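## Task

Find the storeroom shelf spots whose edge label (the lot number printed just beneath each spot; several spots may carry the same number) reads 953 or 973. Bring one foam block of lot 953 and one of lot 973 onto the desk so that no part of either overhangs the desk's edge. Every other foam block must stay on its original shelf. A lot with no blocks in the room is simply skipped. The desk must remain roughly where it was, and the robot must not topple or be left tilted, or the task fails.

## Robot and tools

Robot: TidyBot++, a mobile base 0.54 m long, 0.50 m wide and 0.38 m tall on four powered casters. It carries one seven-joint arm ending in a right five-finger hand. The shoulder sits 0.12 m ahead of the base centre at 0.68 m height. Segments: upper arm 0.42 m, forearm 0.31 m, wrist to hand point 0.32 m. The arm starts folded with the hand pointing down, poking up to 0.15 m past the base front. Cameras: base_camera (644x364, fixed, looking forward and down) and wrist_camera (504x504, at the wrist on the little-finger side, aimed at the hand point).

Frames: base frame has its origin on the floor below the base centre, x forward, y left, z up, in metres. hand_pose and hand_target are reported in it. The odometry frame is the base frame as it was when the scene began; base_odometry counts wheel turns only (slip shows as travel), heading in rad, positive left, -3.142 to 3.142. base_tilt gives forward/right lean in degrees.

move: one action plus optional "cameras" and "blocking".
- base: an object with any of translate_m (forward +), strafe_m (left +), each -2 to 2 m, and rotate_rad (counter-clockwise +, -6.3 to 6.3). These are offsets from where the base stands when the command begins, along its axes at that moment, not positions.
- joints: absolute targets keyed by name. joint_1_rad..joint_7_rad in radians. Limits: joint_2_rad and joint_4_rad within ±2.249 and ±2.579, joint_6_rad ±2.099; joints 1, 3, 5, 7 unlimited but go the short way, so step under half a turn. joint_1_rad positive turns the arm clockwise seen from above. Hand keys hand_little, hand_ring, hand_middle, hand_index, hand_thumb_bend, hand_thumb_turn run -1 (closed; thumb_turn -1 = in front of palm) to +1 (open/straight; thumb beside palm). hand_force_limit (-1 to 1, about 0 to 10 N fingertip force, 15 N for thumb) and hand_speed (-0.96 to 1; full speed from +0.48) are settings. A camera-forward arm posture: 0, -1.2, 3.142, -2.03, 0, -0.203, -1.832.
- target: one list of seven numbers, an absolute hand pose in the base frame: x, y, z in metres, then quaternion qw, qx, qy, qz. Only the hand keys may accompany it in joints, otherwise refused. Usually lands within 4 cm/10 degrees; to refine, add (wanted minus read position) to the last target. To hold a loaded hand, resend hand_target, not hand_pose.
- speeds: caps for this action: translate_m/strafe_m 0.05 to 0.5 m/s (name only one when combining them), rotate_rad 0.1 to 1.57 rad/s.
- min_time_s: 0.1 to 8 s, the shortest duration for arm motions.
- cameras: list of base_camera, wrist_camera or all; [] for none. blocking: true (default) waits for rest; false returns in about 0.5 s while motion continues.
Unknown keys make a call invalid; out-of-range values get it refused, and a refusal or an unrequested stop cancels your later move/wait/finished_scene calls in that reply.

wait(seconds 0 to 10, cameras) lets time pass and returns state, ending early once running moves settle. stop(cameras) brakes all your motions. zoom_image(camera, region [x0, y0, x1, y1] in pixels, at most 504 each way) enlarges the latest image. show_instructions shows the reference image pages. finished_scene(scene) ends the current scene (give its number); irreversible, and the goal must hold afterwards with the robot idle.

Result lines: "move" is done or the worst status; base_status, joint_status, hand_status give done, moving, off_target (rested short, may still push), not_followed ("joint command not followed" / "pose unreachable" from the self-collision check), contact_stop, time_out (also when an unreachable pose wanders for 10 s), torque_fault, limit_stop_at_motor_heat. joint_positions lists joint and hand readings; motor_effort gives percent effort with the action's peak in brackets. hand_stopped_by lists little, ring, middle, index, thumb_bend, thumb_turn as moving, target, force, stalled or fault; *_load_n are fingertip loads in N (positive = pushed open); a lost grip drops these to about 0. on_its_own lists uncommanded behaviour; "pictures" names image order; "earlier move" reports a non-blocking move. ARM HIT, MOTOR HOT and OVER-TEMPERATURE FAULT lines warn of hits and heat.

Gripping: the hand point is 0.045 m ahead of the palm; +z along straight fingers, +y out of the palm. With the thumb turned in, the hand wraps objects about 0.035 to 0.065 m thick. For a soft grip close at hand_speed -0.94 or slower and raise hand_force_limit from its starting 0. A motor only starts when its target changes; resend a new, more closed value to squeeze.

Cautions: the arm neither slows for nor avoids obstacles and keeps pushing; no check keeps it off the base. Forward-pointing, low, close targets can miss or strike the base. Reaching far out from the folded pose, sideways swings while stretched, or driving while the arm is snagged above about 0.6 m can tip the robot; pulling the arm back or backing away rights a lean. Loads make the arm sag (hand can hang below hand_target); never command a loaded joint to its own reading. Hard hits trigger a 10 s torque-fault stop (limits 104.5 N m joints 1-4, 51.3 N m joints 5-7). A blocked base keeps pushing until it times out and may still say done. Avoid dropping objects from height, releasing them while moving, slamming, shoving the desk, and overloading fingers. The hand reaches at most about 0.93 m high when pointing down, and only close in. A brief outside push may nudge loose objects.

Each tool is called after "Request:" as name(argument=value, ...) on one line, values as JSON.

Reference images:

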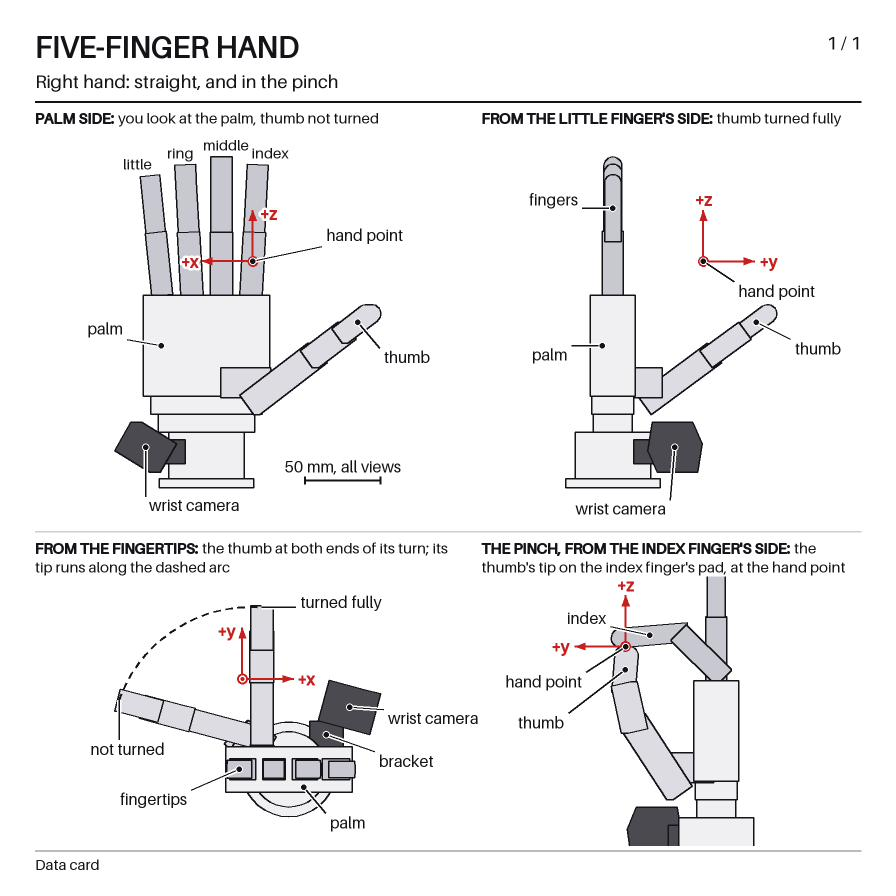

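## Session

Request:
move(joints={"joint_1_rad":0,"joint_2_rad":-1.2,"joint_3_rad":3.142,"joint_4_rad":-2.03,"joint_5_rad":0,"joint_6_rad":-0.25,"joint_7_rad":-1.832}, cameras=["all"])

Scene clock: 3.40 s.
move: done
base_odometry: x=+0.000 y=+0.000 heading=+0.000
base_tilt: forward=-0.5 right=-0.1
base_status: not commanded
joint_positions: joint_1_rad=+0.018 joint_2_rad=-1.177 joint_3_rad=+3.163 joint_4_rad=-2.046 joint_5_rad=+0.039 joint_6_rad=-0.325 joint_7_rad=+4.409 hand_little=+1.000 hand_ring=+1.000 hand_middle=+1.000 hand_index=+1.000 hand_thumb_turn=+1.000 hand_thumb_bend=+1.000 hand_force_limit=+0.000 hand_speed=-0.800
joint_status: all done
hand_stopped_by: target,target,target,target,target,target
little_load_n: 0.0
ring_load_n: 0.5
middle_load_n: 0.0
index_load_n: 0.0
thumb_bend_load_n: 0.0
thumb_turn_load_n: 0.0
motor_effort: joint_1_rad=+0(1) joint_2_rad=+15(17) joint_3_rad=+1(2) joint_4_rad=+16(19) joint_5_rad=+1(2) joint_6_rad=+7(8) joint_7_rad=-1(2)
hand_pose: x=+0.2844 y=-0.0657 z=+1.1216 quat_wxyz=(+0.101, -0.554, +0.095, -0.821) (m; base frame)
hand_target: x=+0.2642 y=-0.0490 z=+1.1583 quat_wxyz=(+0.112, -0.510, +0.067, -0.850) (m; base frame)
hand_status: not commanded
pictures: base_camera, wrist_camera
camera_calibration:
wrist_camera: T_world_to_cam=[[-0.0940496, -0.99422, -0.0517878, 0.00924244], [-0.150808, 0.0656455, -0.986381, 1.15654], [0.984079, -0.0849587, -0.15611, 0.00904218], [0, 0, 0, 1]] pos_world=[0.166387, -0.0659643, 1.14268]

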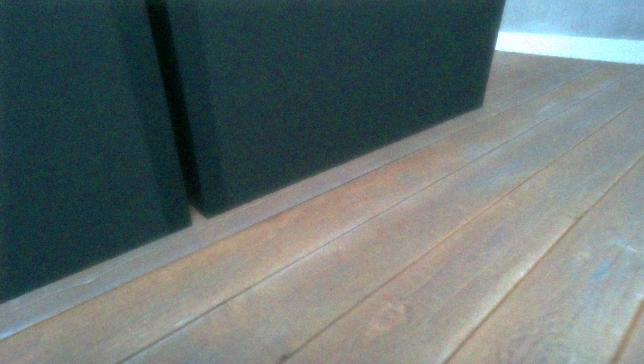

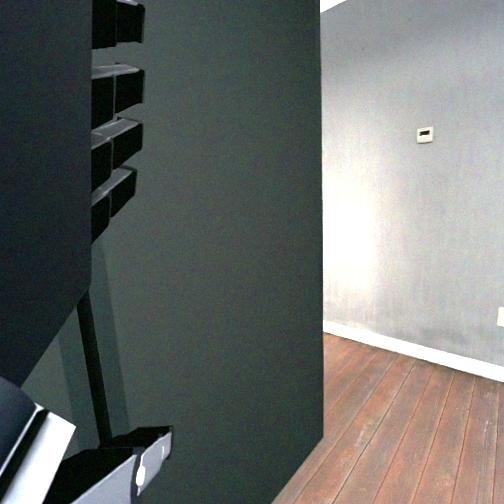

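Request:
move(base={"rotate_rad":-1.1}, cameras=["all"])

Request:
move(base={"rotate_rad":-1.1}, cameras=["all"])

Request:
move(base={"rotate_rad":-1.0}, cameras=["all"])

Scene clock: 15.47 s.
move: done
base_odometry: x=+0.000 y=+0.000 heading=-1.099
base_tilt: forward=-0.4 right=+0.0
base_status: done
joint_positions: joint_1_rad=+0.014 joint_2_rad=-1.177 joint_3_rad=+3.160 joint_4_rad=-2.046 joint_5_rad=+0.038 joint_6_rad=-0.325 joint_7_rad=+4.412 hand_little=+1.000 hand_ring=+1.000 hand_middle=+1.000 hand_index=+1.000 hand_thumb_turn=+1.000 hand_thumb_bend=+1.000 hand_force_limit=+0.000 hand_speed=-0.800
joint_status: not commanded
hand_stopped_by: target,target,target,target,target,target
little_load_n: 0.0
ring_load_n: 0.0
middle_load_n: 0.0
index_load_n: 0.0
thumb_bend_load_n: 0.0
thumb_turn_load_n: 0.0
motor_effort: joint_1_rad=+0(1) joint_2_rad=+15(15) joint_3_rad=+1(2) joint_4_rad=+15(16) joint_5_rad=+1(2) joint_6_rad=+7(8) joint_7_rad=-1(1)
hand_pose: x=+0.2847 y=-0.0638 z=+1.1219 quat_wxyz=(+0.102, -0.554, +0.092, -0.821) (m; base frame)
hand_target: x=+0.2642 y=-0.0490 z=+1.1583 quat_wxyz=(+0.112, -0.510, +0.067, -0.850) (m; base frame)
hand_status: not commanded
pictures: base_camera, wrist_camera
camera_calibration:
wrist_camera: T_world_to_cam=[[-0.0892899, -0.99486, -0.0477528, 0.00521958], [-0.151024, 0.0609133, -0.986652, 1.15684], [0.984489, -0.0808863, -0.155686, 0.0086116], [0, 0, 0, 1]] pos_world=[0.166698, -0.0645777, 1.14299]

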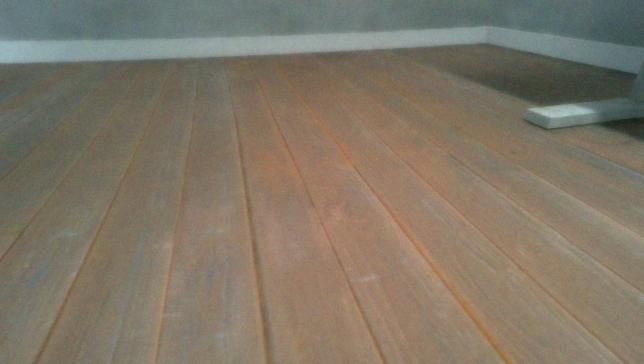

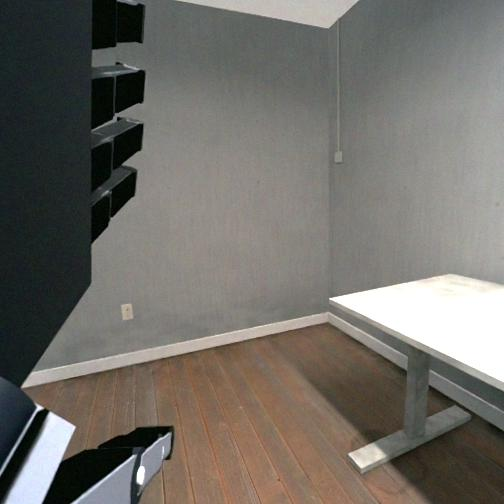

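Scene clock: 17.43 s.
move: done
base_odometry: x=+0.000 y=+0.000 heading=-2.198
base_tilt: forward=-0.4 right=+0.0
base_status: done
joint_positions: joint_1_rad=+0.012 joint_2_rad=-1.177 joint_3_rad=+3.160 joint_4_rad=-2.046 joint_5_rad=+0.038 joint_6_rad=-0.325 joint_7_rad=+4.412 hand_little=+1.000 hand_ring=+1.000 hand_middle=+1.000 hand_index=+1.000 hand_thumb_turn=+1.000 hand_thumb_bend=+1.000 hand_force_limit=+0.000 hand_speed=-0.800
joint_status: not commanded
hand_stopped_by: target,target,target,target,target,target
little_load_n: 0.0
ring_load_n: 0.0
middle_load_n: 0.0
index_load_n: 0.0
thumb_bend_load_n: 0.0
thumb_turn_load_n: 0.0
motor_effort: joint_1_rad=+0(1) joint_2_rad=+15(15) joint_3_rad=+1(2) joint_4_rad=+15(16) joint_5_rad=+1(1) joint_6_rad=+7(8) joint_7_rad=-1(1)
hand_pose: x=+0.2848 y=-0.0634 z=+1.1219 quat_wxyz=(+0.102, -0.554, +0.091, -0.821) (m; base frame)
hand_target: x=+0.2642 y=-0.0490 z=+1.1583 quat_wxyz=(+0.112, -0.510, +0.067, -0.850) (m; base frame)
hand_status: not commanded
pictures: base_camera, wrist_camera
camera_calibration:
wrist_camera: T_world_to_cam=[[-0.0874545, -0.995028, -0.0476601, 0.00500023], [-0.151149, 0.0605438, -0.986655, 1.15684], [0.984635, -0.0790837, -0.155692, 0.00862298], [0, 0, 0, 1]] pos_world=[0.166802, -0.0643825, 1.14299]

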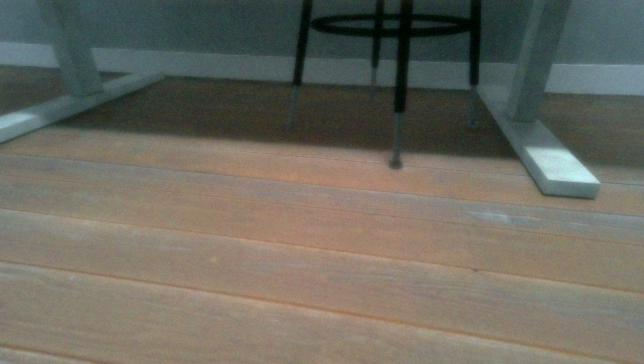

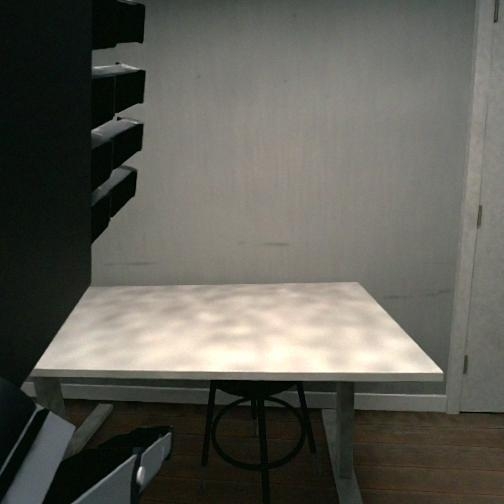

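Scene clock: 19.33 s.
move: done
base_odometry: x=+0.000 y=+0.000 heading=+3.086
base_tilt: forward=-0.5 right=+0.0
base_status: done
joint_positions: joint_1_rad=+0.011 joint_2_rad=-1.177 joint_3_rad=+3.160 joint_4_rad=-2.046 joint_5_rad=+0.038 joint_6_rad=-0.325 joint_7_rad=+4.412 hand_little=+1.000 hand_ring=+1.000 hand_middle=+1.000 hand_index=+1.000 hand_thumb_turn=+1.000 hand_thumb_bend=+1.000 hand_force_limit=+0.000 hand_speed=-0.800
joint_status: not commanded
hand_stopped_by: target,target,target,target,target,target
little_load_n: 0.0
ring_load_n: 0.0
middle_load_n: 0.0
index_load_n: 0.0
thumb_bend_load_n: 0.0
thumb_turn_load_n: 0.0
motor_effort: joint_1_rad=+0(1) joint_2_rad=+15(15) joint_3_rad=+2(3) joint_4_rad=+15(16) joint_5_rad=+0(1) joint_6_rad=+7(8) joint_7_rad=-1(1)
hand_pose: x=+0.2849 y=-0.0631 z=+1.1219 quat_wxyz=(+0.103, -0.554, +0.091, -0.821) (m; base frame)
hand_target: x=+0.2642 y=-0.0490 z=+1.1583 quat_wxyz=(+0.112, -0.510, +0.067, -0.850) (m; base frame)
hand_status: not commanded
pictures: base_camera, wrist_camera
camera_calibration:
wrist_camera: T_world_to_cam=[[-0.0864355, -0.995118, -0.0476355, 0.004902], [-0.151208, 0.0603643, -0.986657, 1.15686], [0.984716, -0.0780793, -0.155688, 0.00857586], [0, 0, 0, 1]] pos_world=[0.166905, -0.0642851, 1.14299]

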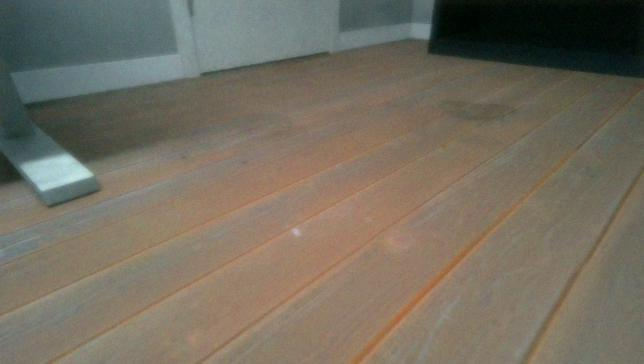

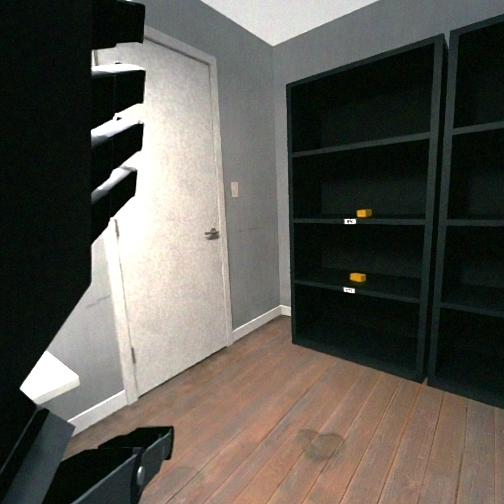

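Request:
move(base={"rotate_rad":-0.75})

Request:
move(base={"translate_m":0.7}, cameras=["all"])

Scene clock: 52.87 s.
move: done
base_odometry: x=+0.000 y=+0.000 heading=+2.337
base_tilt: forward=-0.4 right=+0.0
base_status: done
joint_positions: joint_1_rad=+0.011 joint_2_rad=-1.177 joint_3_rad=+3.160 joint_4_rad=-2.046 joint_5_rad=+0.038 joint_6_rad=-0.325 joint_7_rad=+4.412 hand_little=+1.000 hand_ring=+1.000 hand_middle=+1.000 hand_index=+1.000 hand_thumb_turn=+1.000 hand_thumb_bend=+1.000 hand_force_limit=+0.000 hand_speed=-0.800
joint_status: not commanded
hand_stopped_by: target,target,target,target,target,target
little_load_n: 0.0
ring_load_n: 0.0
middle_load_n: 0.0
index_load_n: 0.0
thumb_bend_load_n: 0.0
thumb_turn_load_n: 0.0
motor_effort: joint_1_rad=+0(1) joint_2_rad=+15(15) joint_3_rad=+2(2) joint_4_rad=+15(16) joint_5_rad=+0(1) joint_6_rad=+7(8) joint_7_rad=-1(1)
hand_pose: x=+0.2849 y=-0.0629 z=+1.1219 quat_wxyz=(+0.103, -0.554, +0.091, -0.821) (m; base frame)
hand_target: x=+0.2642 y=-0.0490 z=+1.1583 quat_wxyz=(+0.112, -0.510, +0.067, -0.850) (m; base frame)
hand_status: not commanded
pictures: none

Scene clock: 55.23 s.
move: done
base_odometry: x=-0.486 y=+0.504 heading=+2.336
base_tilt: forward=-0.4 right=+0.0
base_status: done
joint_positions: joint_1_rad=+0.011 joint_2_rad=-1.181 joint_3_rad=+3.160 joint_4_rad=-2.045 joint_5_rad=+0.038 joint_6_rad=-0.321 joint_7_rad=+4.412 hand_little=+1.000 hand_ring=+1.000 hand_middle=+1.000 hand_index=+1.000 hand_thumb_turn=+1.000 hand_thumb_bend=+1.000 hand_force_limit=+0.000 hand_speed=-0.800
joint_status: not commanded
hand_stopped_by: target,target,target,target,target,target
little_load_n: 0.0
ring_load_n: 0.0
middle_load_n: 0.0
index_load_n: 0.0
thumb_bend_load_n: 0.0
thumb_turn_load_n: 0.0
motor_effort: joint_1_rad=+0(1) joint_2_rad=+15(18) joint_3_rad=+2(3) joint_4_rad=+15(17) joint_5_rad=+1(1) joint_6_rad=+7(8) joint_7_rad=-1(1)
hand_pose: x=+0.2829 y=-0.0629 z=+1.1241 quat_wxyz=(+0.103, -0.551, +0.090, -0.823) (m; base frame)
hand_target: x=+0.2642 y=-0.0490 z=+1.1583 quat_wxyz=(+0.112, -0.510, +0.067, -0.850) (m; base frame)
hand_status: not commanded
pictures: base_camera, wrist_camera
camera_calibration:
wrist_camera: T_world_to_cam=[[-0.0853034, -0.995197, -0.0480313, 0.00524002], [-0.143537, 0.0599788, -0.987826, 1.15784], [0.985962, -0.0773706, -0.147963, 0.00185663], [0, 0, 0, 1]] pos_world=[0.164808, -0.0640872, 1.14427]

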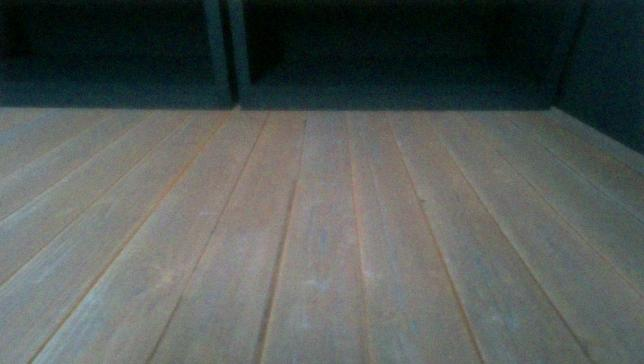

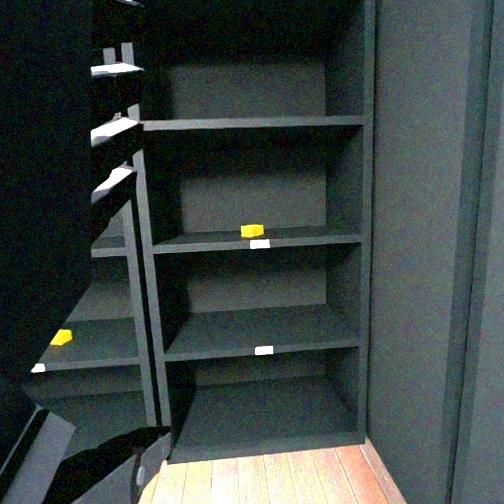

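Request:
move(base={"translate_m":0.28,"strafe_m":-0.12,"rotate_rad":0.016}, joints={"joint_1_rad":0,"joint_2_rad":0.9,"joint_3_rad":3.142,"joint_4_rad":-2.173,"joint_5_rad":0,"joint_6_rad":2.05,"joint_7_rad":-1.832}, min_time_s=3, cameras=["all"])

Scene clock: 69.67 s.
move: done
base_odometry: x=-0.593 y=+0.790 heading=+2.353
base_tilt: forward=-0.4 right=+0.0
base_status: done
joint_positions: joint_1_rad=+0.011 joint_2_rad=+0.861 joint_3_rad=+3.158 joint_4_rad=-2.157 joint_5_rad=+0.037 joint_6_rad=+1.974 joint_7_rad=+4.412 hand_little=+1.000 hand_ring=+1.000 hand_middle=+1.000 hand_index=+1.000 hand_thumb_turn=+1.000 hand_thumb_bend=+1.000 hand_force_limit=+0.000 hand_speed=-0.800
joint_status: all done
hand_stopped_by: target,target,target,target,target,target
little_load_n: 0.0
ring_load_n: 0.0
middle_load_n: 0.0
index_load_n: 0.0
thumb_bend_load_n: 0.0
thumb_turn_load_n: 0.0
motor_effort: joint_1_rad=+0(1) joint_2_rad=-26(28) joint_3_rad=+1(3) joint_4_rad=+6(18) joint_5_rad=+1(1) joint_6_rad=+7(8) joint_7_rad=-1(2)
hand_pose: x=+0.7798 y=-0.0483 z=+0.7660 quat_wxyz=(+0.132, -0.494, +0.063, -0.857) (m; base frame)
hand_target: x=+0.7687 y=-0.0490 z=+0.7588 quat_wxyz=(+0.113, -0.485, +0.064, -0.865) (m; base frame)
hand_status: not commanded
pictures: base_camera, wrist_camera
camera_calibration:
wrist_camera: T_world_to_cam=[[-0.0185188, -0.998655, -0.0484268, -0.00707412], [-0.00608905, 0.0485468, -0.998802, 0.775282], [0.99981, -0.0182018, -0.00697989, -0.655848], [0, 0, 0, 1]] pos_world=[0.660313, -0.0566397, 0.769433]

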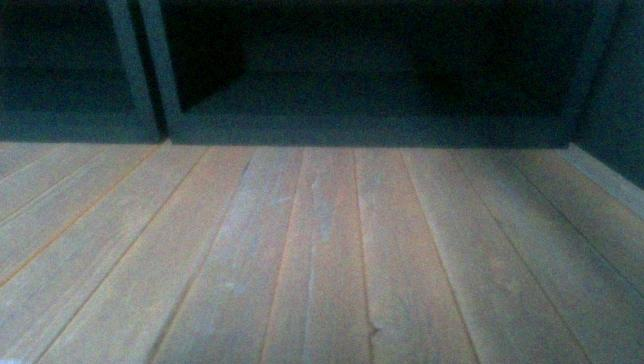

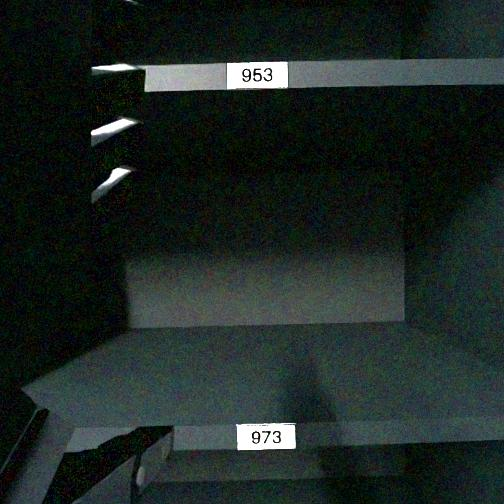

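Request:
move(base={"strafe_m":0.93}, cameras=["all"])

Scene clock: 74.73 s.
move: done
base_odometry: x=-1.253 y=+0.134 heading=+2.353
base_tilt: forward=-0.4 right=+0.0
base_status: done
joint_positions: joint_1_rad=-0.001 joint_2_rad=+0.861 joint_3_rad=+3.154 joint_4_rad=-2.158 joint_5_rad=+0.033 joint_6_rad=+1.977 joint_7_rad=+4.412 hand_little=+1.000 hand_ring=+1.000 hand_middle=+1.000 hand_index=+1.000 hand_thumb_turn=+1.000 hand_thumb_bend=+1.000 hand_force_limit=+0.000 hand_speed=-0.800
joint_status: not commanded
hand_stopped_by: target,target,target,target,target,target
little_load_n: 0.0
ring_load_n: 0.0
middle_load_n: 0.0
index_load_n: 0.0
thumb_bend_load_n: 0.5
thumb_turn_load_n: 0.0
motor_effort: joint_1_rad=+0(4) joint_2_rad=-26(27) joint_3_rad=+2(3) joint_4_rad=+5(7) joint_5_rad=+1(2) joint_6_rad=+6(7) joint_7_rad=-1(1)
hand_pose: x=+0.7797 y=-0.0403 z=+0.7662 quat_wxyz=(+0.138, -0.494, +0.062, -0.856) (m; base frame)
hand_target: x=+0.7687 y=-0.0490 z=+0.7588 quat_wxyz=(+0.113, -0.485, +0.064, -0.865) (m; base frame)
hand_status: not commanded
pictures: base_camera, wrist_camera
camera_calibration:
wrist_camera: T_world_to_cam=[[-0.00833237, -0.998593, -0.0523614, -0.00390137], [-0.00497047, 0.0524039, -0.998614, 0.774242], [0.999953, -0.00806055, -0.00540013, -0.656555], [0, 0, 0, 1]] pos_world=[0.66034, -0.0497614, 0.769419]

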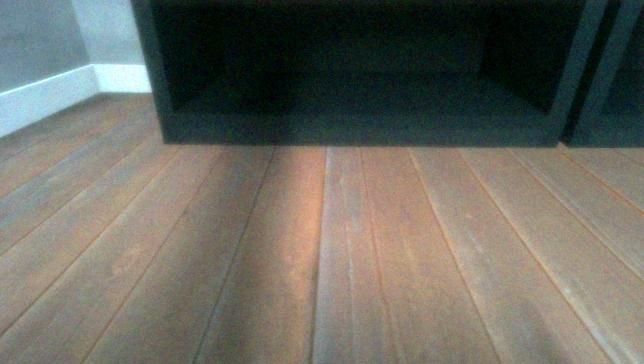

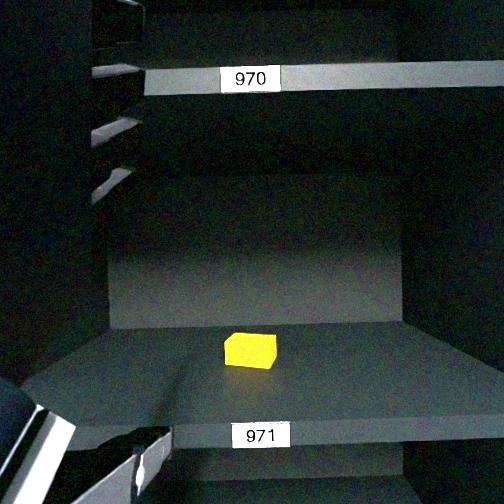

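Request:
move(base={"strafe_m": -0.98}, cameras=["all"])

Scene clock: 111.07 s.
move: done
base_odometry: x=-0.558 y=+0.825 heading=+2.353
base_tilt: forward=-0.4 right=+0.0
base_status: done
joint_positions: joint_1_rad=+0.002 joint_2_rad=+0.864 joint_3_rad=+3.150 joint_4_rad=-2.161 joint_5_rad=+0.030 joint_6_rad=+1.980 joint_7_rad=+4.412 hand_little=+1.000 hand_ring=+1.000 hand_middle=+1.000 hand_index=+1.000 hand_thumb_turn=+1.000 hand_thumb_bend=+1.000 hand_force_limit=+0.000 hand_speed=-0.800
joint_status: not commanded
hand_stopped_by: target,target,target,target,target,target
little_load_n: 0.0
ring_load_n: 0.0
middle_load_n: 0.0
index_load_n: 0.0
thumb_bend_load_n: 0.0
thumb_turn_load_n: 0.0
motor_effort: joint_1_rad=+1(4) joint_2_rad=-26(27) joint_3_rad=+1(3) joint_4_rad=+6(7) joint_5_rad=+1(2) joint_6_rad=+6(8) joint_7_rad=-1(1)
hand_pose: x=+0.7789 y=-0.0418 z=+0.7642 quat_wxyz=(+0.137, -0.495, +0.065, -0.856) (m; base frame)
hand_target: x=+0.7687 y=-0.0490 z=+0.7588 quat_wxyz=(+0.113, -0.485, +0.064, -0.865) (m; base frame)
hand_status: not commanded
pictures: base_camera, wrist_camera
camera_calibration:
wrist_camera: T_world_to_cam=[[-0.0116568, -0.998398, -0.0553612, -0.00068191], [-0.00778288, 0.0554539, -0.998431, 0.774472], [0.999902, -0.0112076, -0.00841682, -0.653475], [0, 0, 0, 1]] pos_world=[0.65943, -0.0509522, 0.767718]

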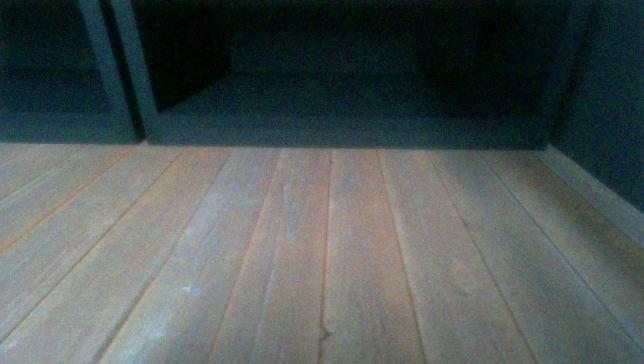

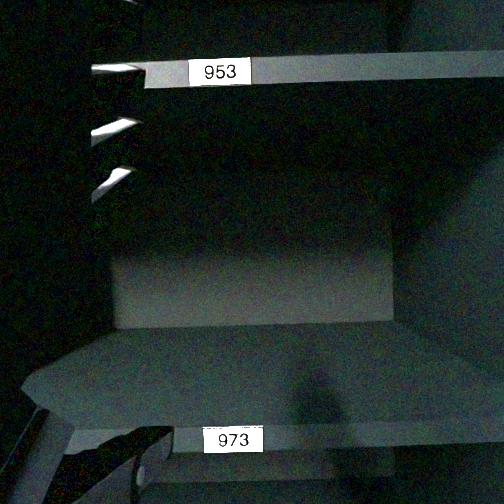

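Request:
move(joints={"joint_1_rad": 0, "joint_2_rad": -0.82, "joint_3_rad": 3.142, "joint_4_rad": -1.9, "joint_5_rad": 0, "joint_6_rad": -0.25, "joint_7_rad": -1.832}, min_time_s=3, cameras=["all"])

Scene clock: 122.77 s.
move: done
base_odometry: x=-0.558 y=+0.825 heading=+2.353
base_tilt: forward=-0.4 right=+0.0
base_status: not commanded
joint_positions: joint_1_rad=+0.002 joint_2_rad=-0.800 joint_3_rad=+3.150 joint_4_rad=-1.923 joint_5_rad=+0.030 joint_6_rad=-0.167 joint_7_rad=+4.412 hand_little=+1.000 hand_ring=+1.000 hand_middle=+1.000 hand_index=+1.000 hand_thumb_turn=+1.000 hand_thumb_bend=+1.000 hand_force_limit=+0.000 hand_speed=-0.800
joint_status: all done
hand_stopped_by: target,target,target,target,target,target
little_load_n: 0.0
ring_load_n: -0.5
middle_load_n: 0.0
index_load_n: 0.0
thumb_bend_load_n: 0.0
thumb_turn_load_n: 0.0
motor_effort: joint_1_rad=+0(2) joint_2_rad=+7(29) joint_3_rad=+2(2) joint_4_rad=+17(20) joint_5_rad=+1(2) joint_6_rad=+7(8) joint_7_rad=-1(2)
hand_pose: x=+0.4219 y=-0.0552 z=+1.1561 quat_wxyz=(+0.105, -0.595, +0.088, -0.792) (m; base frame)
hand_target: x=+0.4122 y=-0.0491 z=+1.1498 quat_wxyz=(+0.102, -0.612, +0.081, -0.780) (m; base frame)
hand_status: not commanded
pictures: base_camera, wrist_camera
camera_calibration:
wrist_camera: T_world_to_cam=[[-0.0698265, -0.996988, -0.0337653, 0.00318147], [-0.247176, 0.0500841, -0.967675, 1.22886], [0.966451, -0.0592234, -0.249929, -0.00277278], [0, 0, 0, 1]] pos_world=[0.306647, -0.0585388, 1.18855]

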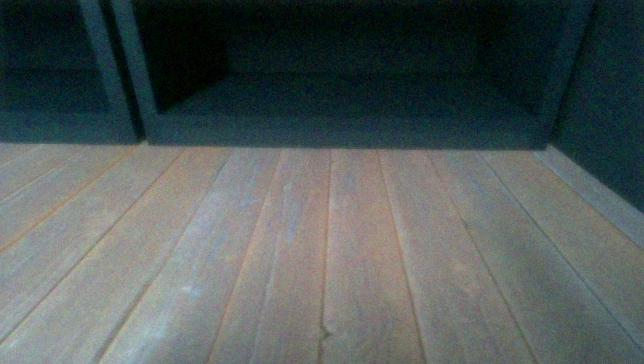

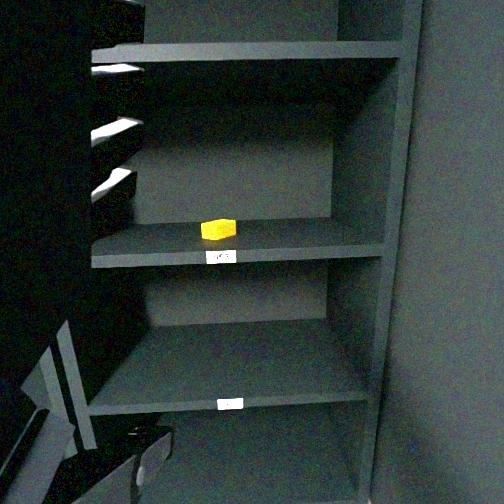

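Request:
zoom_image(camera="wrist_camera", region=[180, 200, 260, 270])

Scaled by 6.300.

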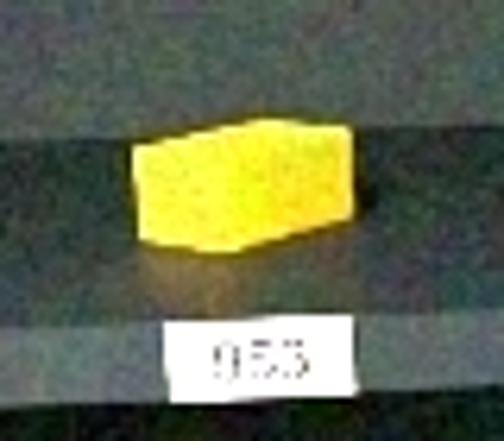

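Request:
move(joints={"joint_1_rad": 0.175, "joint_2_rad": 0.453, "joint_3_rad": 3.142, "joint_4_rad": -0.33, "joint_5_rad": -0.874, "joint_6_rad": -1.646, "joint_7_rad": -2.476, "hand_thumb_turn": -1}, min_time_s=4, cameras=["all"])

Scene clock: 293.77 s.
move: done
base_odometry: x=-0.558 y=+0.825 heading=+2.353
base_tilt: forward=-0.4 right=+0.0
base_status: not commanded
joint_positions: joint_1_rad=+0.157 joint_2_rad=+0.421 joint_3_rad=+3.150 joint_4_rad=-0.351 joint_5_rad=-0.831 joint_6_rad=-1.569 joint_7_rad=+3.847 hand_little=+1.000 hand_ring=+1.000 hand_middle=+1.000 hand_index=+1.000 hand_thumb_turn=-1.000 hand_thumb_bend=+1.000 hand_force_limit=+0.000 hand_speed=-0.800
joint_status: all done
hand_stopped_by: target,target,target,target,target,target
little_load_n: 0.0
ring_load_n: 0.0
middle_load_n: 0.0
index_load_n: 0.0
thumb_bend_load_n: 0.0
thumb_turn_load_n: 0.0
motor_effort: joint_1_rad=+0(2) joint_2_rad=-22(23) joint_3_rad=+0(2) joint_4_rad=+12(18) joint_5_rad=-3(4) joint_6_rad=+5(9) joint_7_rad=-1(2)
hand_pose: x=+0.6595 y=+0.1433 z=+1.0840 quat_wxyz=(+0.470, -0.811, +0.279, -0.207) (m; base frame)
hand_target: x=+0.6453 y=+0.1459 z=+1.0689 quat_wxyz=(+0.472, -0.819, +0.285, -0.158) (m; base frame)
hand_status: not commanded
pictures: base_camera, wrist_camera
camera_calibration:
wrist_camera: T_world_to_cam=[[-0.0906401, -0.594693, -0.798827, 1.00062], [-0.990192, 0.13945, 0.00853873, 0.626806], [0.106319, 0.791766, -0.601501, 0.587789], [0, 0, 0, 1]] pos_world=[0.648862, 0.0422631, 1.14753]

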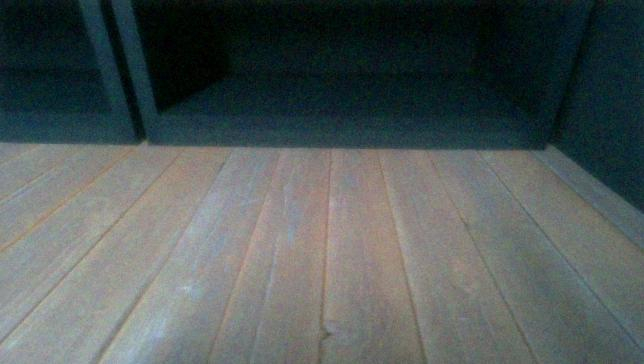

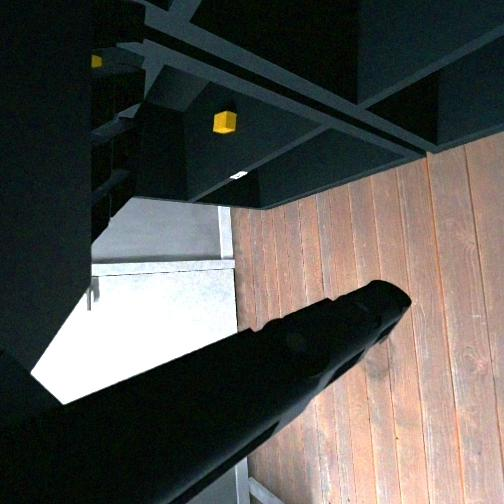

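Request:
zoom_image(camera="wrist_camera", region=[190, 90, 270, 200])

Request:
move(base={"translate_m": 0.36, "strafe_m": -0.16}, speeds={"translate_m": 0.2}, cameras=["all"])

Scaled by 4.582.

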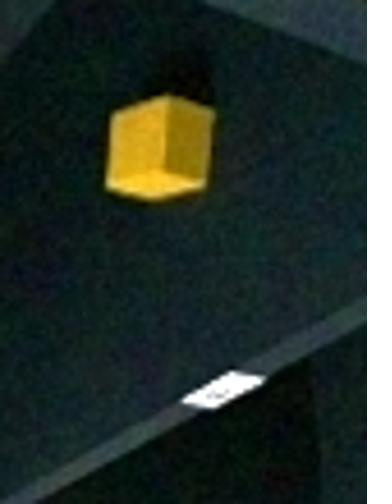

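Scene clock: 307.57 s.
move: done
base_odometry: x=-0.698 y=+1.193 heading=+2.353
base_tilt: forward=-0.4 right=+0.0
base_status: done
joint_positions: joint_1_rad=+0.162 joint_2_rad=+0.429 joint_3_rad=+3.150 joint_4_rad=-0.348 joint_5_rad=-0.835 joint_6_rad=-1.571 joint_7_rad=+3.846 hand_little=+1.000 hand_ring=+1.000 hand_middle=+1.000 hand_index=+1.000 hand_thumb_turn=-1.000 hand_thumb_bend=+1.000 hand_force_limit=+0.000 hand_speed=-0.800
joint_status: not commanded
hand_stopped_by: target,target,target,target,target,target
little_load_n: 0.0
ring_load_n: 0.0
middle_load_n: 0.0
index_load_n: 0.0
thumb_bend_load_n: 0.0
thumb_turn_load_n: 0.0
motor_effort: joint_1_rad=+1(1) joint_2_rad=-21(24) joint_3_rad=+0(1) joint_4_rad=+12(14) joint_5_rad=-3(4) joint_6_rad=+6(6) joint_7_rad=-1(1)
hand_pose: x=+0.6620 y=+0.1413 z=+1.0815 quat_wxyz=(+0.471, -0.811, +0.281, -0.205) (m; base frame)
hand_target: x=+0.6453 y=+0.1459 z=+1.0689 quat_wxyz=(+0.472, -0.819, +0.285, -0.158) (m; base frame)
hand_status: not commanded
pictures: base_camera, wrist_camera
camera_calibration:
wrist_camera: T_world_to_cam=[[-0.0950787, -0.592697, -0.799794, 1.00133], [-0.990075, 0.139836, 0.0140718, 0.623477], [0.1035, 0.793194, -0.600109, 0.587793], [0, 0, 0, 1]] pos_world=[0.651657, 0.0400652, 1.14482]

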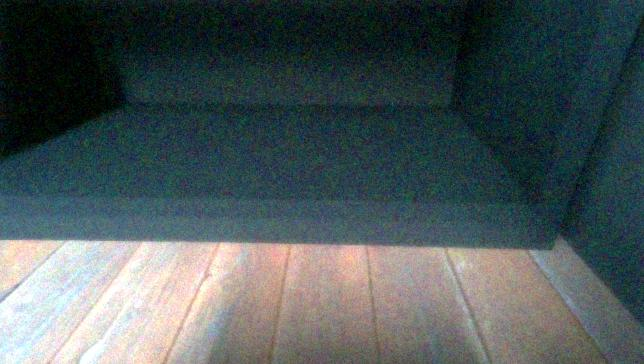

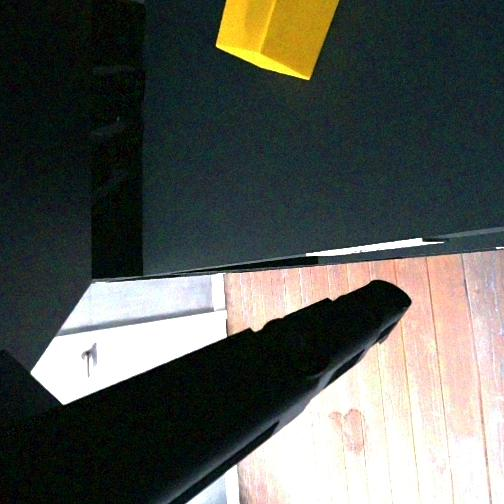

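Request:
zoom_image(camera="wrist_camera", region=[180, 0, 380, 120])

Scaled by 2.520.

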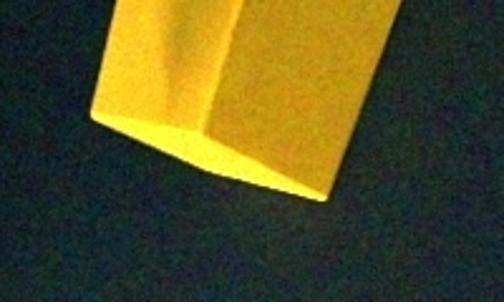

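Request:
move(base={"translate_m": 0.165, "strafe_m": 0.022}, speeds={"translate_m": 0.15}, cameras=["all"])

Scene clock: 341.07 s.
move: done
base_odometry: x=-0.830 y=+1.295 heading=+2.353
base_tilt: forward=-0.4 right=+0.0
base_status: done
joint_positions: joint_1_rad=+0.163 joint_2_rad=+0.434 joint_3_rad=+3.150 joint_4_rad=-0.346 joint_5_rad=-0.835 joint_6_rad=-1.573 joint_7_rad=+3.846 hand_little=+1.000 hand_ring=+1.000 hand_middle=+1.000 hand_index=+1.000 hand_thumb_turn=-1.000 hand_thumb_bend=+1.000 hand_force_limit=+0.000 hand_speed=-0.800
joint_status: not commanded
hand_stopped_by: target,target,target,target,target,target
little_load_n: 0.0
ring_load_n: 0.0
middle_load_n: 0.0
index_load_n: 0.0
thumb_bend_load_n: 0.0
thumb_turn_load_n: 0.0
motor_effort: joint_1_rad=+0(1) joint_2_rad=-21(25) joint_3_rad=+0(1) joint_4_rad=+12(14) joint_5_rad=-3(4) joint_6_rad=+5(6) joint_7_rad=-1(1)
hand_pose: x=+0.6637 y=+0.1407 z=+1.0791 quat_wxyz=(+0.470, -0.812, +0.282, -0.203) (m; base frame)
hand_target: x=+0.6453 y=+0.1459 z=+1.0689 quat_wxyz=(+0.472, -0.819, +0.285, -0.158) (m; base frame)
hand_status: not commanded
pictures: base_camera, wrist_camera
camera_calibration:
wrist_camera: T_world_to_cam=[[-0.0986085, -0.592519, -0.799498, 1.00116], [-0.99005, 0.139458, 0.0187566, 0.620333], [0.100383, 0.793393, -0.600375, 0.589027], [0, 0, 0, 1]] pos_world=[0.653755, 0.039365, 1.14243]

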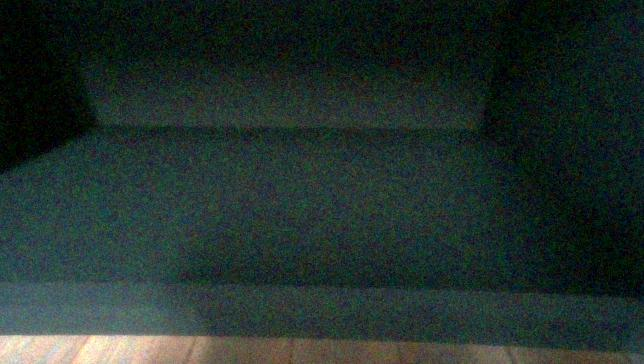

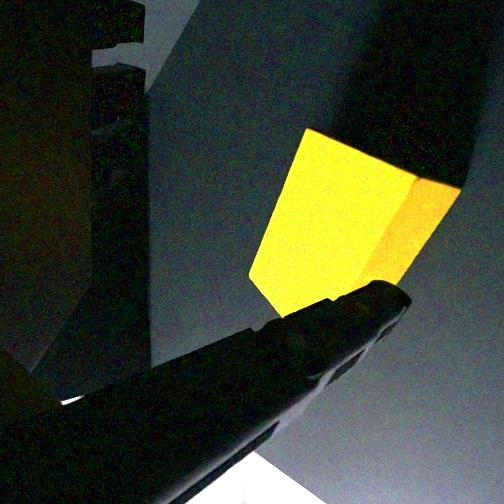

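Request:
move(base={"translate_m": -0.014, "strafe_m": 0.007}, joints={"joint_1_rad": 0.175, "joint_2_rad": 0.335, "joint_3_rad": 3.142, "joint_4_rad": -0.66, "joint_5_rad": -0.874, "joint_6_rad": -1.52, "joint_7_rad": -2.296}, min_time_s=4, cameras=["wrist_camera"])

Scene clock: 370.43 s.
move: done
base_odometry: x=-0.825 y=+1.281 heading=+2.352
base_tilt: forward=-0.4 right=+0.0
base_status: done
joint_positions: joint_1_rad=+0.164 joint_2_rad=+0.367 joint_3_rad=+3.150 joint_4_rad=-0.631 joint_5_rad=-0.839 joint_6_rad=-1.570 joint_7_rad=+3.950 hand_little=+1.000 hand_ring=+1.000 hand_middle=+1.000 hand_index=+1.000 hand_thumb_turn=-1.000 hand_thumb_bend=+1.000 hand_force_limit=+0.000 hand_speed=-0.800
joint_status: all done
hand_stopped_by: target,target,target,target,target,target
little_load_n: 0.0
ring_load_n: 0.0
middle_load_n: 0.0
index_load_n: 0.0
thumb_bend_load_n: -1.5
thumb_turn_load_n: -2.5
motor_effort: joint_1_rad=+0(2) joint_2_rad=-20(27) joint_3_rad=-1(1) joint_4_rad=+13(15) joint_5_rad=-3(5) joint_6_rad=+2(6) joint_7_rad=-1(2)
hand_pose: x=+0.6380 y=+0.1402 z=+1.0152 quat_wxyz=(+0.448, -0.834, +0.292, -0.134) (m; base frame)
hand_target: x=+0.6391 y=+0.1461 z=+1.0345 quat_wxyz=(+0.469, -0.824, +0.276, -0.158) (m; base frame)
hand_status: not commanded
pictures: wrist_camera
camera_calibration:
wrist_camera: T_world_to_cam=[[-0.180821, -0.611089, -0.770632, 0.973046], [-0.983112, 0.0898342, 0.159441, 0.455865], [-0.0282035, 0.786447, -0.617013, 0.653516], [0, 0, 0, 1]] pos_world=[0.642544, 0.0397101, 1.0804]

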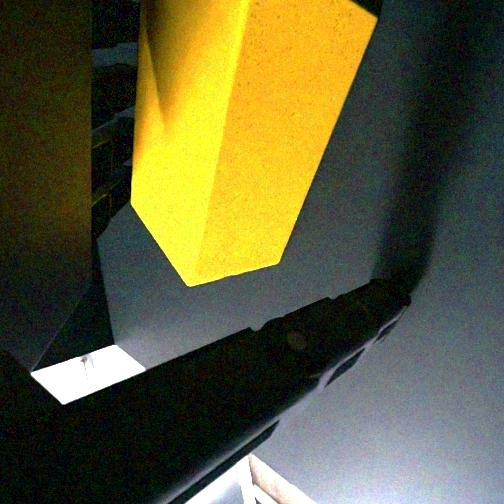

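Request:
move(joints={"joint_2_rad": 0.31}, min_time_s=1.5)

Request:
move(base={"translate_m": 0.032, "strafe_m": -0.005}, speeds={"translate_m": 0.1}, cameras=["wrist_camera"])

Scene clock: 397.70 s.
move: done
base_odometry: x=-0.825 y=+1.281 heading=+2.352
base_tilt: forward=-0.4 right=+0.0
base_status: not commanded
joint_positions: joint_1_rad=+0.164 joint_2_rad=+0.353 joint_3_rad=+3.150 joint_4_rad=-0.642 joint_5_rad=-0.839 joint_6_rad=-1.570 joint_7_rad=+3.950 hand_little=+1.000 hand_ring=+1.000 hand_middle=+1.000 hand_index=+1.000 hand_thumb_turn=-1.000 hand_thumb_bend=+1.000 hand_force_limit=+0.000 hand_speed=-0.800
joint_status: all done
hand_stopped_by: target,target,target,target,target,target
little_load_n: 0.0
ring_load_n: 0.0
middle_load_n: 0.0
index_load_n: 0.0
thumb_bend_load_n: 0.0
thumb_turn_load_n: 0.0
motor_effort: joint_1_rad=+1(1) joint_2_rad=-21(22) joint_3_rad=+1(1) joint_4_rad=+14(15) joint_5_rad=-4(5) joint_6_rad=+4(4) joint_7_rad=-1(2)
hand_pose: x=+0.6328 y=+0.1410 z=+1.0185 quat_wxyz=(+0.448, -0.834, +0.291, -0.136) (m; base frame)
hand_target: x=+0.6303 y=+0.1477 z=+1.0466 quat_wxyz=(+0.471, -0.823, +0.270, -0.169) (m; base frame)
hand_status: not commanded
pictures: none

Scene clock: 398.67 s.
move: done
base_odometry: x=-0.844 y=+1.307 heading=+2.353
base_tilt: forward=-0.4 right=+0.0
base_status: done
joint_positions: joint_1_rad=+0.164 joint_2_rad=+0.340 joint_3_rad=+3.150 joint_4_rad=-0.645 joint_5_rad=-0.839 joint_6_rad=-1.570 joint_7_rad=+3.950 hand_little=+1.000 hand_ring=+1.000 hand_middle=+1.000 hand_index=+1.000 hand_thumb_turn=-1.000 hand_thumb_bend=+1.000 hand_force_limit=+0.000 hand_speed=-0.800
joint_status: not commanded
hand_stopped_by: target,target,target,target,target,target
little_load_n: 0.0
ring_load_n: 0.0
middle_load_n: 0.0
index_load_n: 0.0
thumb_bend_load_n: 0.0
thumb_turn_load_n: 0.0
motor_effort: joint_1_rad=+0(1) joint_2_rad=-20(24) joint_3_rad=+0(1) joint_4_rad=+14(15) joint_5_rad=-4(5) joint_6_rad=+4(4) joint_7_rad=-1(1)
hand_pose: x=+0.6282 y=+0.1418 z=+1.0236 quat_wxyz=(+0.449, -0.834, +0.289, -0.140) (m; base frame)
hand_target: x=+0.6303 y=+0.1477 z=+1.0466 quat_wxyz=(+0.471, -0.823, +0.270, -0.169) (m; base frame)
hand_status: not commanded
pictures: wrist_camera
camera_calibration:
wrist_camera: T_world_to_cam=[[-0.170336, -0.612891, -0.771589, 0.973423], [-0.985178, 0.0898521, 0.146117, 0.45972], [-0.0202248, 0.785042, -0.619112, 0.654471], [0, 0, 0, 1]] pos_world=[0.631952, 0.0415087, 1.0891]

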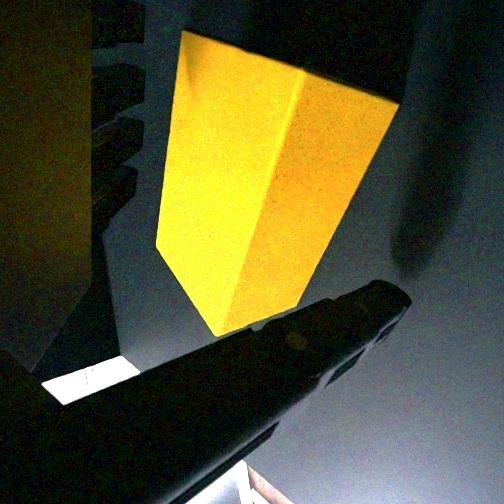

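Request:
move(joints={"hand_force_limit": -0.6, "hand_speed": -0.88, "hand_index": 0.1, "hand_middle": 0.1, "hand_ring": 0.1, "hand_little": 0.1}, cameras=["wrist_camera"])

Request:
move(joints={"hand_force_limit": -0.4, "hand_speed": -0.85, "hand_index": -0.25, "hand_middle": -0.25, "hand_ring": -0.25, "hand_little": -0.25}, cameras=["wrist_camera"])

Scene clock: 408.73 s.
move: done
base_odometry: x=-0.844 y=+1.307 heading=+2.353
base_tilt: forward=-0.4 right=+0.0
base_status: not commanded
joint_positions: joint_1_rad=+0.164 joint_2_rad=+0.340 joint_3_rad=+3.150 joint_4_rad=-0.645 joint_5_rad=-0.839 joint_6_rad=-1.570 joint_7_rad=+3.950 hand_little=+0.100 hand_ring=+0.100 hand_middle=+0.100 hand_index=+0.100 hand_thumb_turn=-1.000 hand_thumb_bend=+1.000 hand_force_limit=-0.600 hand_speed=-0.880
joint_status: all done
hand_stopped_by: target,target,target,target,target,target
little_load_n: 0.0
ring_load_n: 0.0
middle_load_n: -0.5
index_load_n: 0.0
thumb_bend_load_n: 0.0
thumb_turn_load_n: 0.0
motor_effort: joint_1_rad=+0(1) joint_2_rad=-21(21) joint_3_rad=+0(1) joint_4_rad=+14(15) joint_5_rad=-4(5) joint_6_rad=+4(4) joint_7_rad=-1(1)
hand_pose: x=+0.6282 y=+0.1418 z=+1.0236 quat_wxyz=(+0.449, -0.834, +0.289, -0.140) (m; base frame)
hand_target: x=+0.6303 y=+0.1477 z=+1.0466 quat_wxyz=(+0.471, -0.823, +0.270, -0.169) (m; base frame)
hand_status: not commanded
pictures: wrist_camera
camera_calibration:
wrist_camera: T_world_to_cam=[[-0.170336, -0.612891, -0.771589, 0.973423], [-0.985178, 0.0898521, 0.146117, 0.45972], [-0.0202248, 0.785042, -0.619112, 0.654471], [0, 0, 0, 1]] pos_world=[0.631952, 0.0415087, 1.0891]

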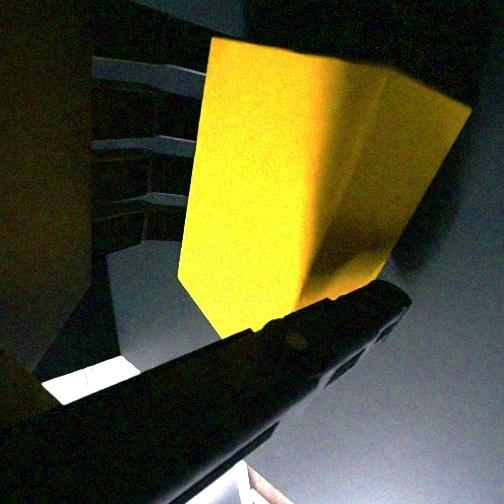

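Scene clock: 409.80 s.
move: off_target
base_odometry: x=-0.844 y=+1.307 heading=+2.353
base_tilt: forward=-0.4 right=+0.0
base_status: not commanded
joint_positions: joint_1_rad=+0.164 joint_2_rad=+0.340 joint_3_rad=+3.150 joint_4_rad=-0.645 joint_5_rad=-0.839 joint_6_rad=-1.570 joint_7_rad=+3.950 hand_little=-0.037 hand_ring=+0.006 hand_middle=+0.033 hand_index=+0.005 hand_thumb_turn=-1.000 hand_thumb_bend=+1.000 hand_force_limit=-0.400 hand_speed=-0.850
joint_status: hand_little off_target (ended at -0.037, target -0.250); hand_ring off_target (ended at +0.006, target -0.250); hand_middle off_target (ended at +0.033, target -0.250); hand_index off_target (ended at +0.005, target -0.250); the others done
hand_stopped_by: force,force,force,force,target,target
little_load_n: 3.5
ring_load_n: 5.5
middle_load_n: 4.0
index_load_n: 7.0
thumb_bend_load_n: 2.5
thumb_turn_load_n: 5.0
motor_effort: joint_1_rad=+0(1) joint_2_rad=-21(21) joint_3_rad=+0(1) joint_4_rad=+15(15) joint_5_rad=-4(5) joint_6_rad=+4(5) joint_7_rad=-1(1)
hand_pose: x=+0.6282 y=+0.1418 z=+1.0236 quat_wxyz=(+0.449, -0.834, +0.289, -0.140) (m; base frame)
hand_target: x=+0.6303 y=+0.1477 z=+1.0466 quat_wxyz=(+0.471, -0.823, +0.270, -0.169) (m; base frame)
hand_status: not commanded
pictures: wrist_camera
camera_calibration:
wrist_camera: T_world_to_cam=[[-0.170336, -0.612891, -0.771589, 0.973423], [-0.985178, 0.0898521, 0.146117, 0.45972], [-0.0202248, 0.785042, -0.619112, 0.654471], [0, 0, 0, 1]] pos_world=[0.631952, 0.0415087, 1.0891]

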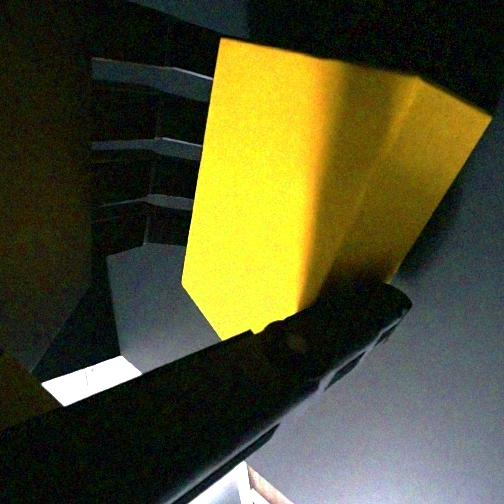

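Request:
move(joints={"hand_force_limit": -0.3, "hand_speed": -0.88, "hand_thumb_bend": 0.6}, cameras=["wrist_camera"])

Scene clock: 414.23 s.
move: off_target
base_odometry: x=-0.844 y=+1.307 heading=+2.353
base_tilt: forward=-0.4 right=+0.0
base_status: not commanded
joint_positions: joint_1_rad=+0.164 joint_2_rad=+0.340 joint_3_rad=+3.150 joint_4_rad=-0.645 joint_5_rad=-0.839 joint_6_rad=-1.570 joint_7_rad=+3.950 hand_little=-0.037 hand_ring=+0.006 hand_middle=+0.033 hand_index=+0.005 hand_thumb_turn=-1.000 hand_thumb_bend=+0.993 hand_force_limit=-0.300 hand_speed=-0.880
joint_status: hand_thumb_bend off_target (ended at +0.993, target +0.600); the others done
hand_stopped_by: force,force,force,force,force,target
little_load_n: 3.5
ring_load_n: 5.5
middle_load_n: 4.0
index_load_n: 7.0
thumb_bend_load_n: 7.5
thumb_turn_load_n: 5.0
motor_effort: joint_1_rad=+0(1) joint_2_rad=-21(21) joint_3_rad=+0(1) joint_4_rad=+14(15) joint_5_rad=-4(5) joint_6_rad=+4(5) joint_7_rad=-1(1)
hand_pose: x=+0.6282 y=+0.1418 z=+1.0236 quat_wxyz=(+0.449, -0.834, +0.289, -0.140) (m; base frame)
hand_target: x=+0.6303 y=+0.1477 z=+1.0466 quat_wxyz=(+0.471, -0.823, +0.270, -0.169) (m; base frame)
hand_status: not commanded
pictures: wrist_camera
camera_calibration:
wrist_camera: T_world_to_cam=[[-0.170336, -0.612891, -0.771589, 0.973423], [-0.985178, 0.0898521, 0.146117, 0.45972], [-0.0202248, 0.785042, -0.619112, 0.654471], [0, 0, 0, 1]] pos_world=[0.631952, 0.0415087, 1.0891]

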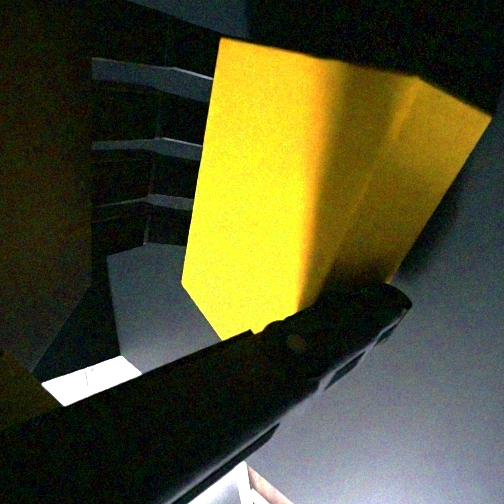

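Good grip. Lift.

Request:
move(joints={"joint_2_rad": 0.2}, min_time_s=2, cameras=["wrist_camera"])

Scene clock: 418.17 s.
move: done
base_odometry: x=-0.844 y=+1.307 heading=+2.353
base_tilt: forward=-0.4 right=+0.0
base_status: not commanded
joint_positions: joint_1_rad=+0.164 joint_2_rad=+0.237 joint_3_rad=+3.150 joint_4_rad=-0.645 joint_5_rad=-0.839 joint_6_rad=-1.570 joint_7_rad=+3.950 hand_little=-0.037 hand_ring=+0.006 hand_middle=+0.033 hand_index=+0.005 hand_thumb_turn=-1.000 hand_thumb_bend=+0.993 hand_force_limit=-0.300 hand_speed=-0.880
joint_status: all done
hand_stopped_by: force,force,force,force,force,target
little_load_n: 3.5
ring_load_n: 5.5
middle_load_n: 4.0
index_load_n: 7.0
thumb_bend_load_n: 7.5
thumb_turn_load_n: 5.5
motor_effort: joint_1_rad=+0(1) joint_2_rad=-17(21) joint_3_rad=+1(1) joint_4_rad=+14(15) joint_5_rad=-4(5) joint_6_rad=+5(5) joint_7_rad=-1(1)
hand_pose: x=+0.5912 y=+0.1480 z=+1.0709 quat_wxyz=(+0.456, -0.830, +0.265, -0.184) (m; base frame)
hand_target: x=+0.5880 y=+0.1551 z=+1.0968 quat_wxyz=(+0.477, -0.817, +0.243, -0.215) (m; base frame)
hand_status: not commanded
pictures: wrist_camera
camera_calibration:
wrist_camera: T_world_to_cam=[[-0.0920498, -0.625862, -0.774482, 0.966105], [-0.994822, 0.0914472, 0.0443391, 0.530235], [0.0430741, 0.774554, -0.63104, 0.655036], [0, 0, 0, 1]] pos_world=[0.588204, 0.0488001, 1.13807]

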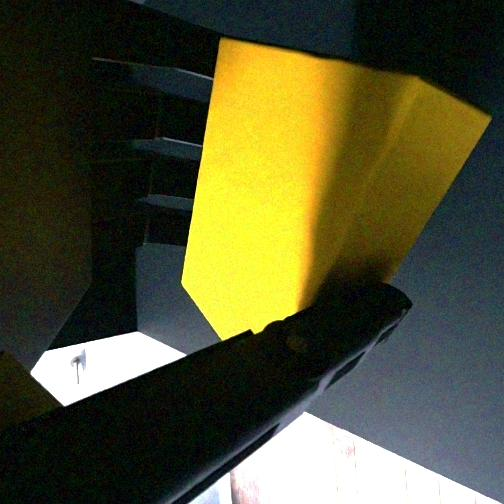

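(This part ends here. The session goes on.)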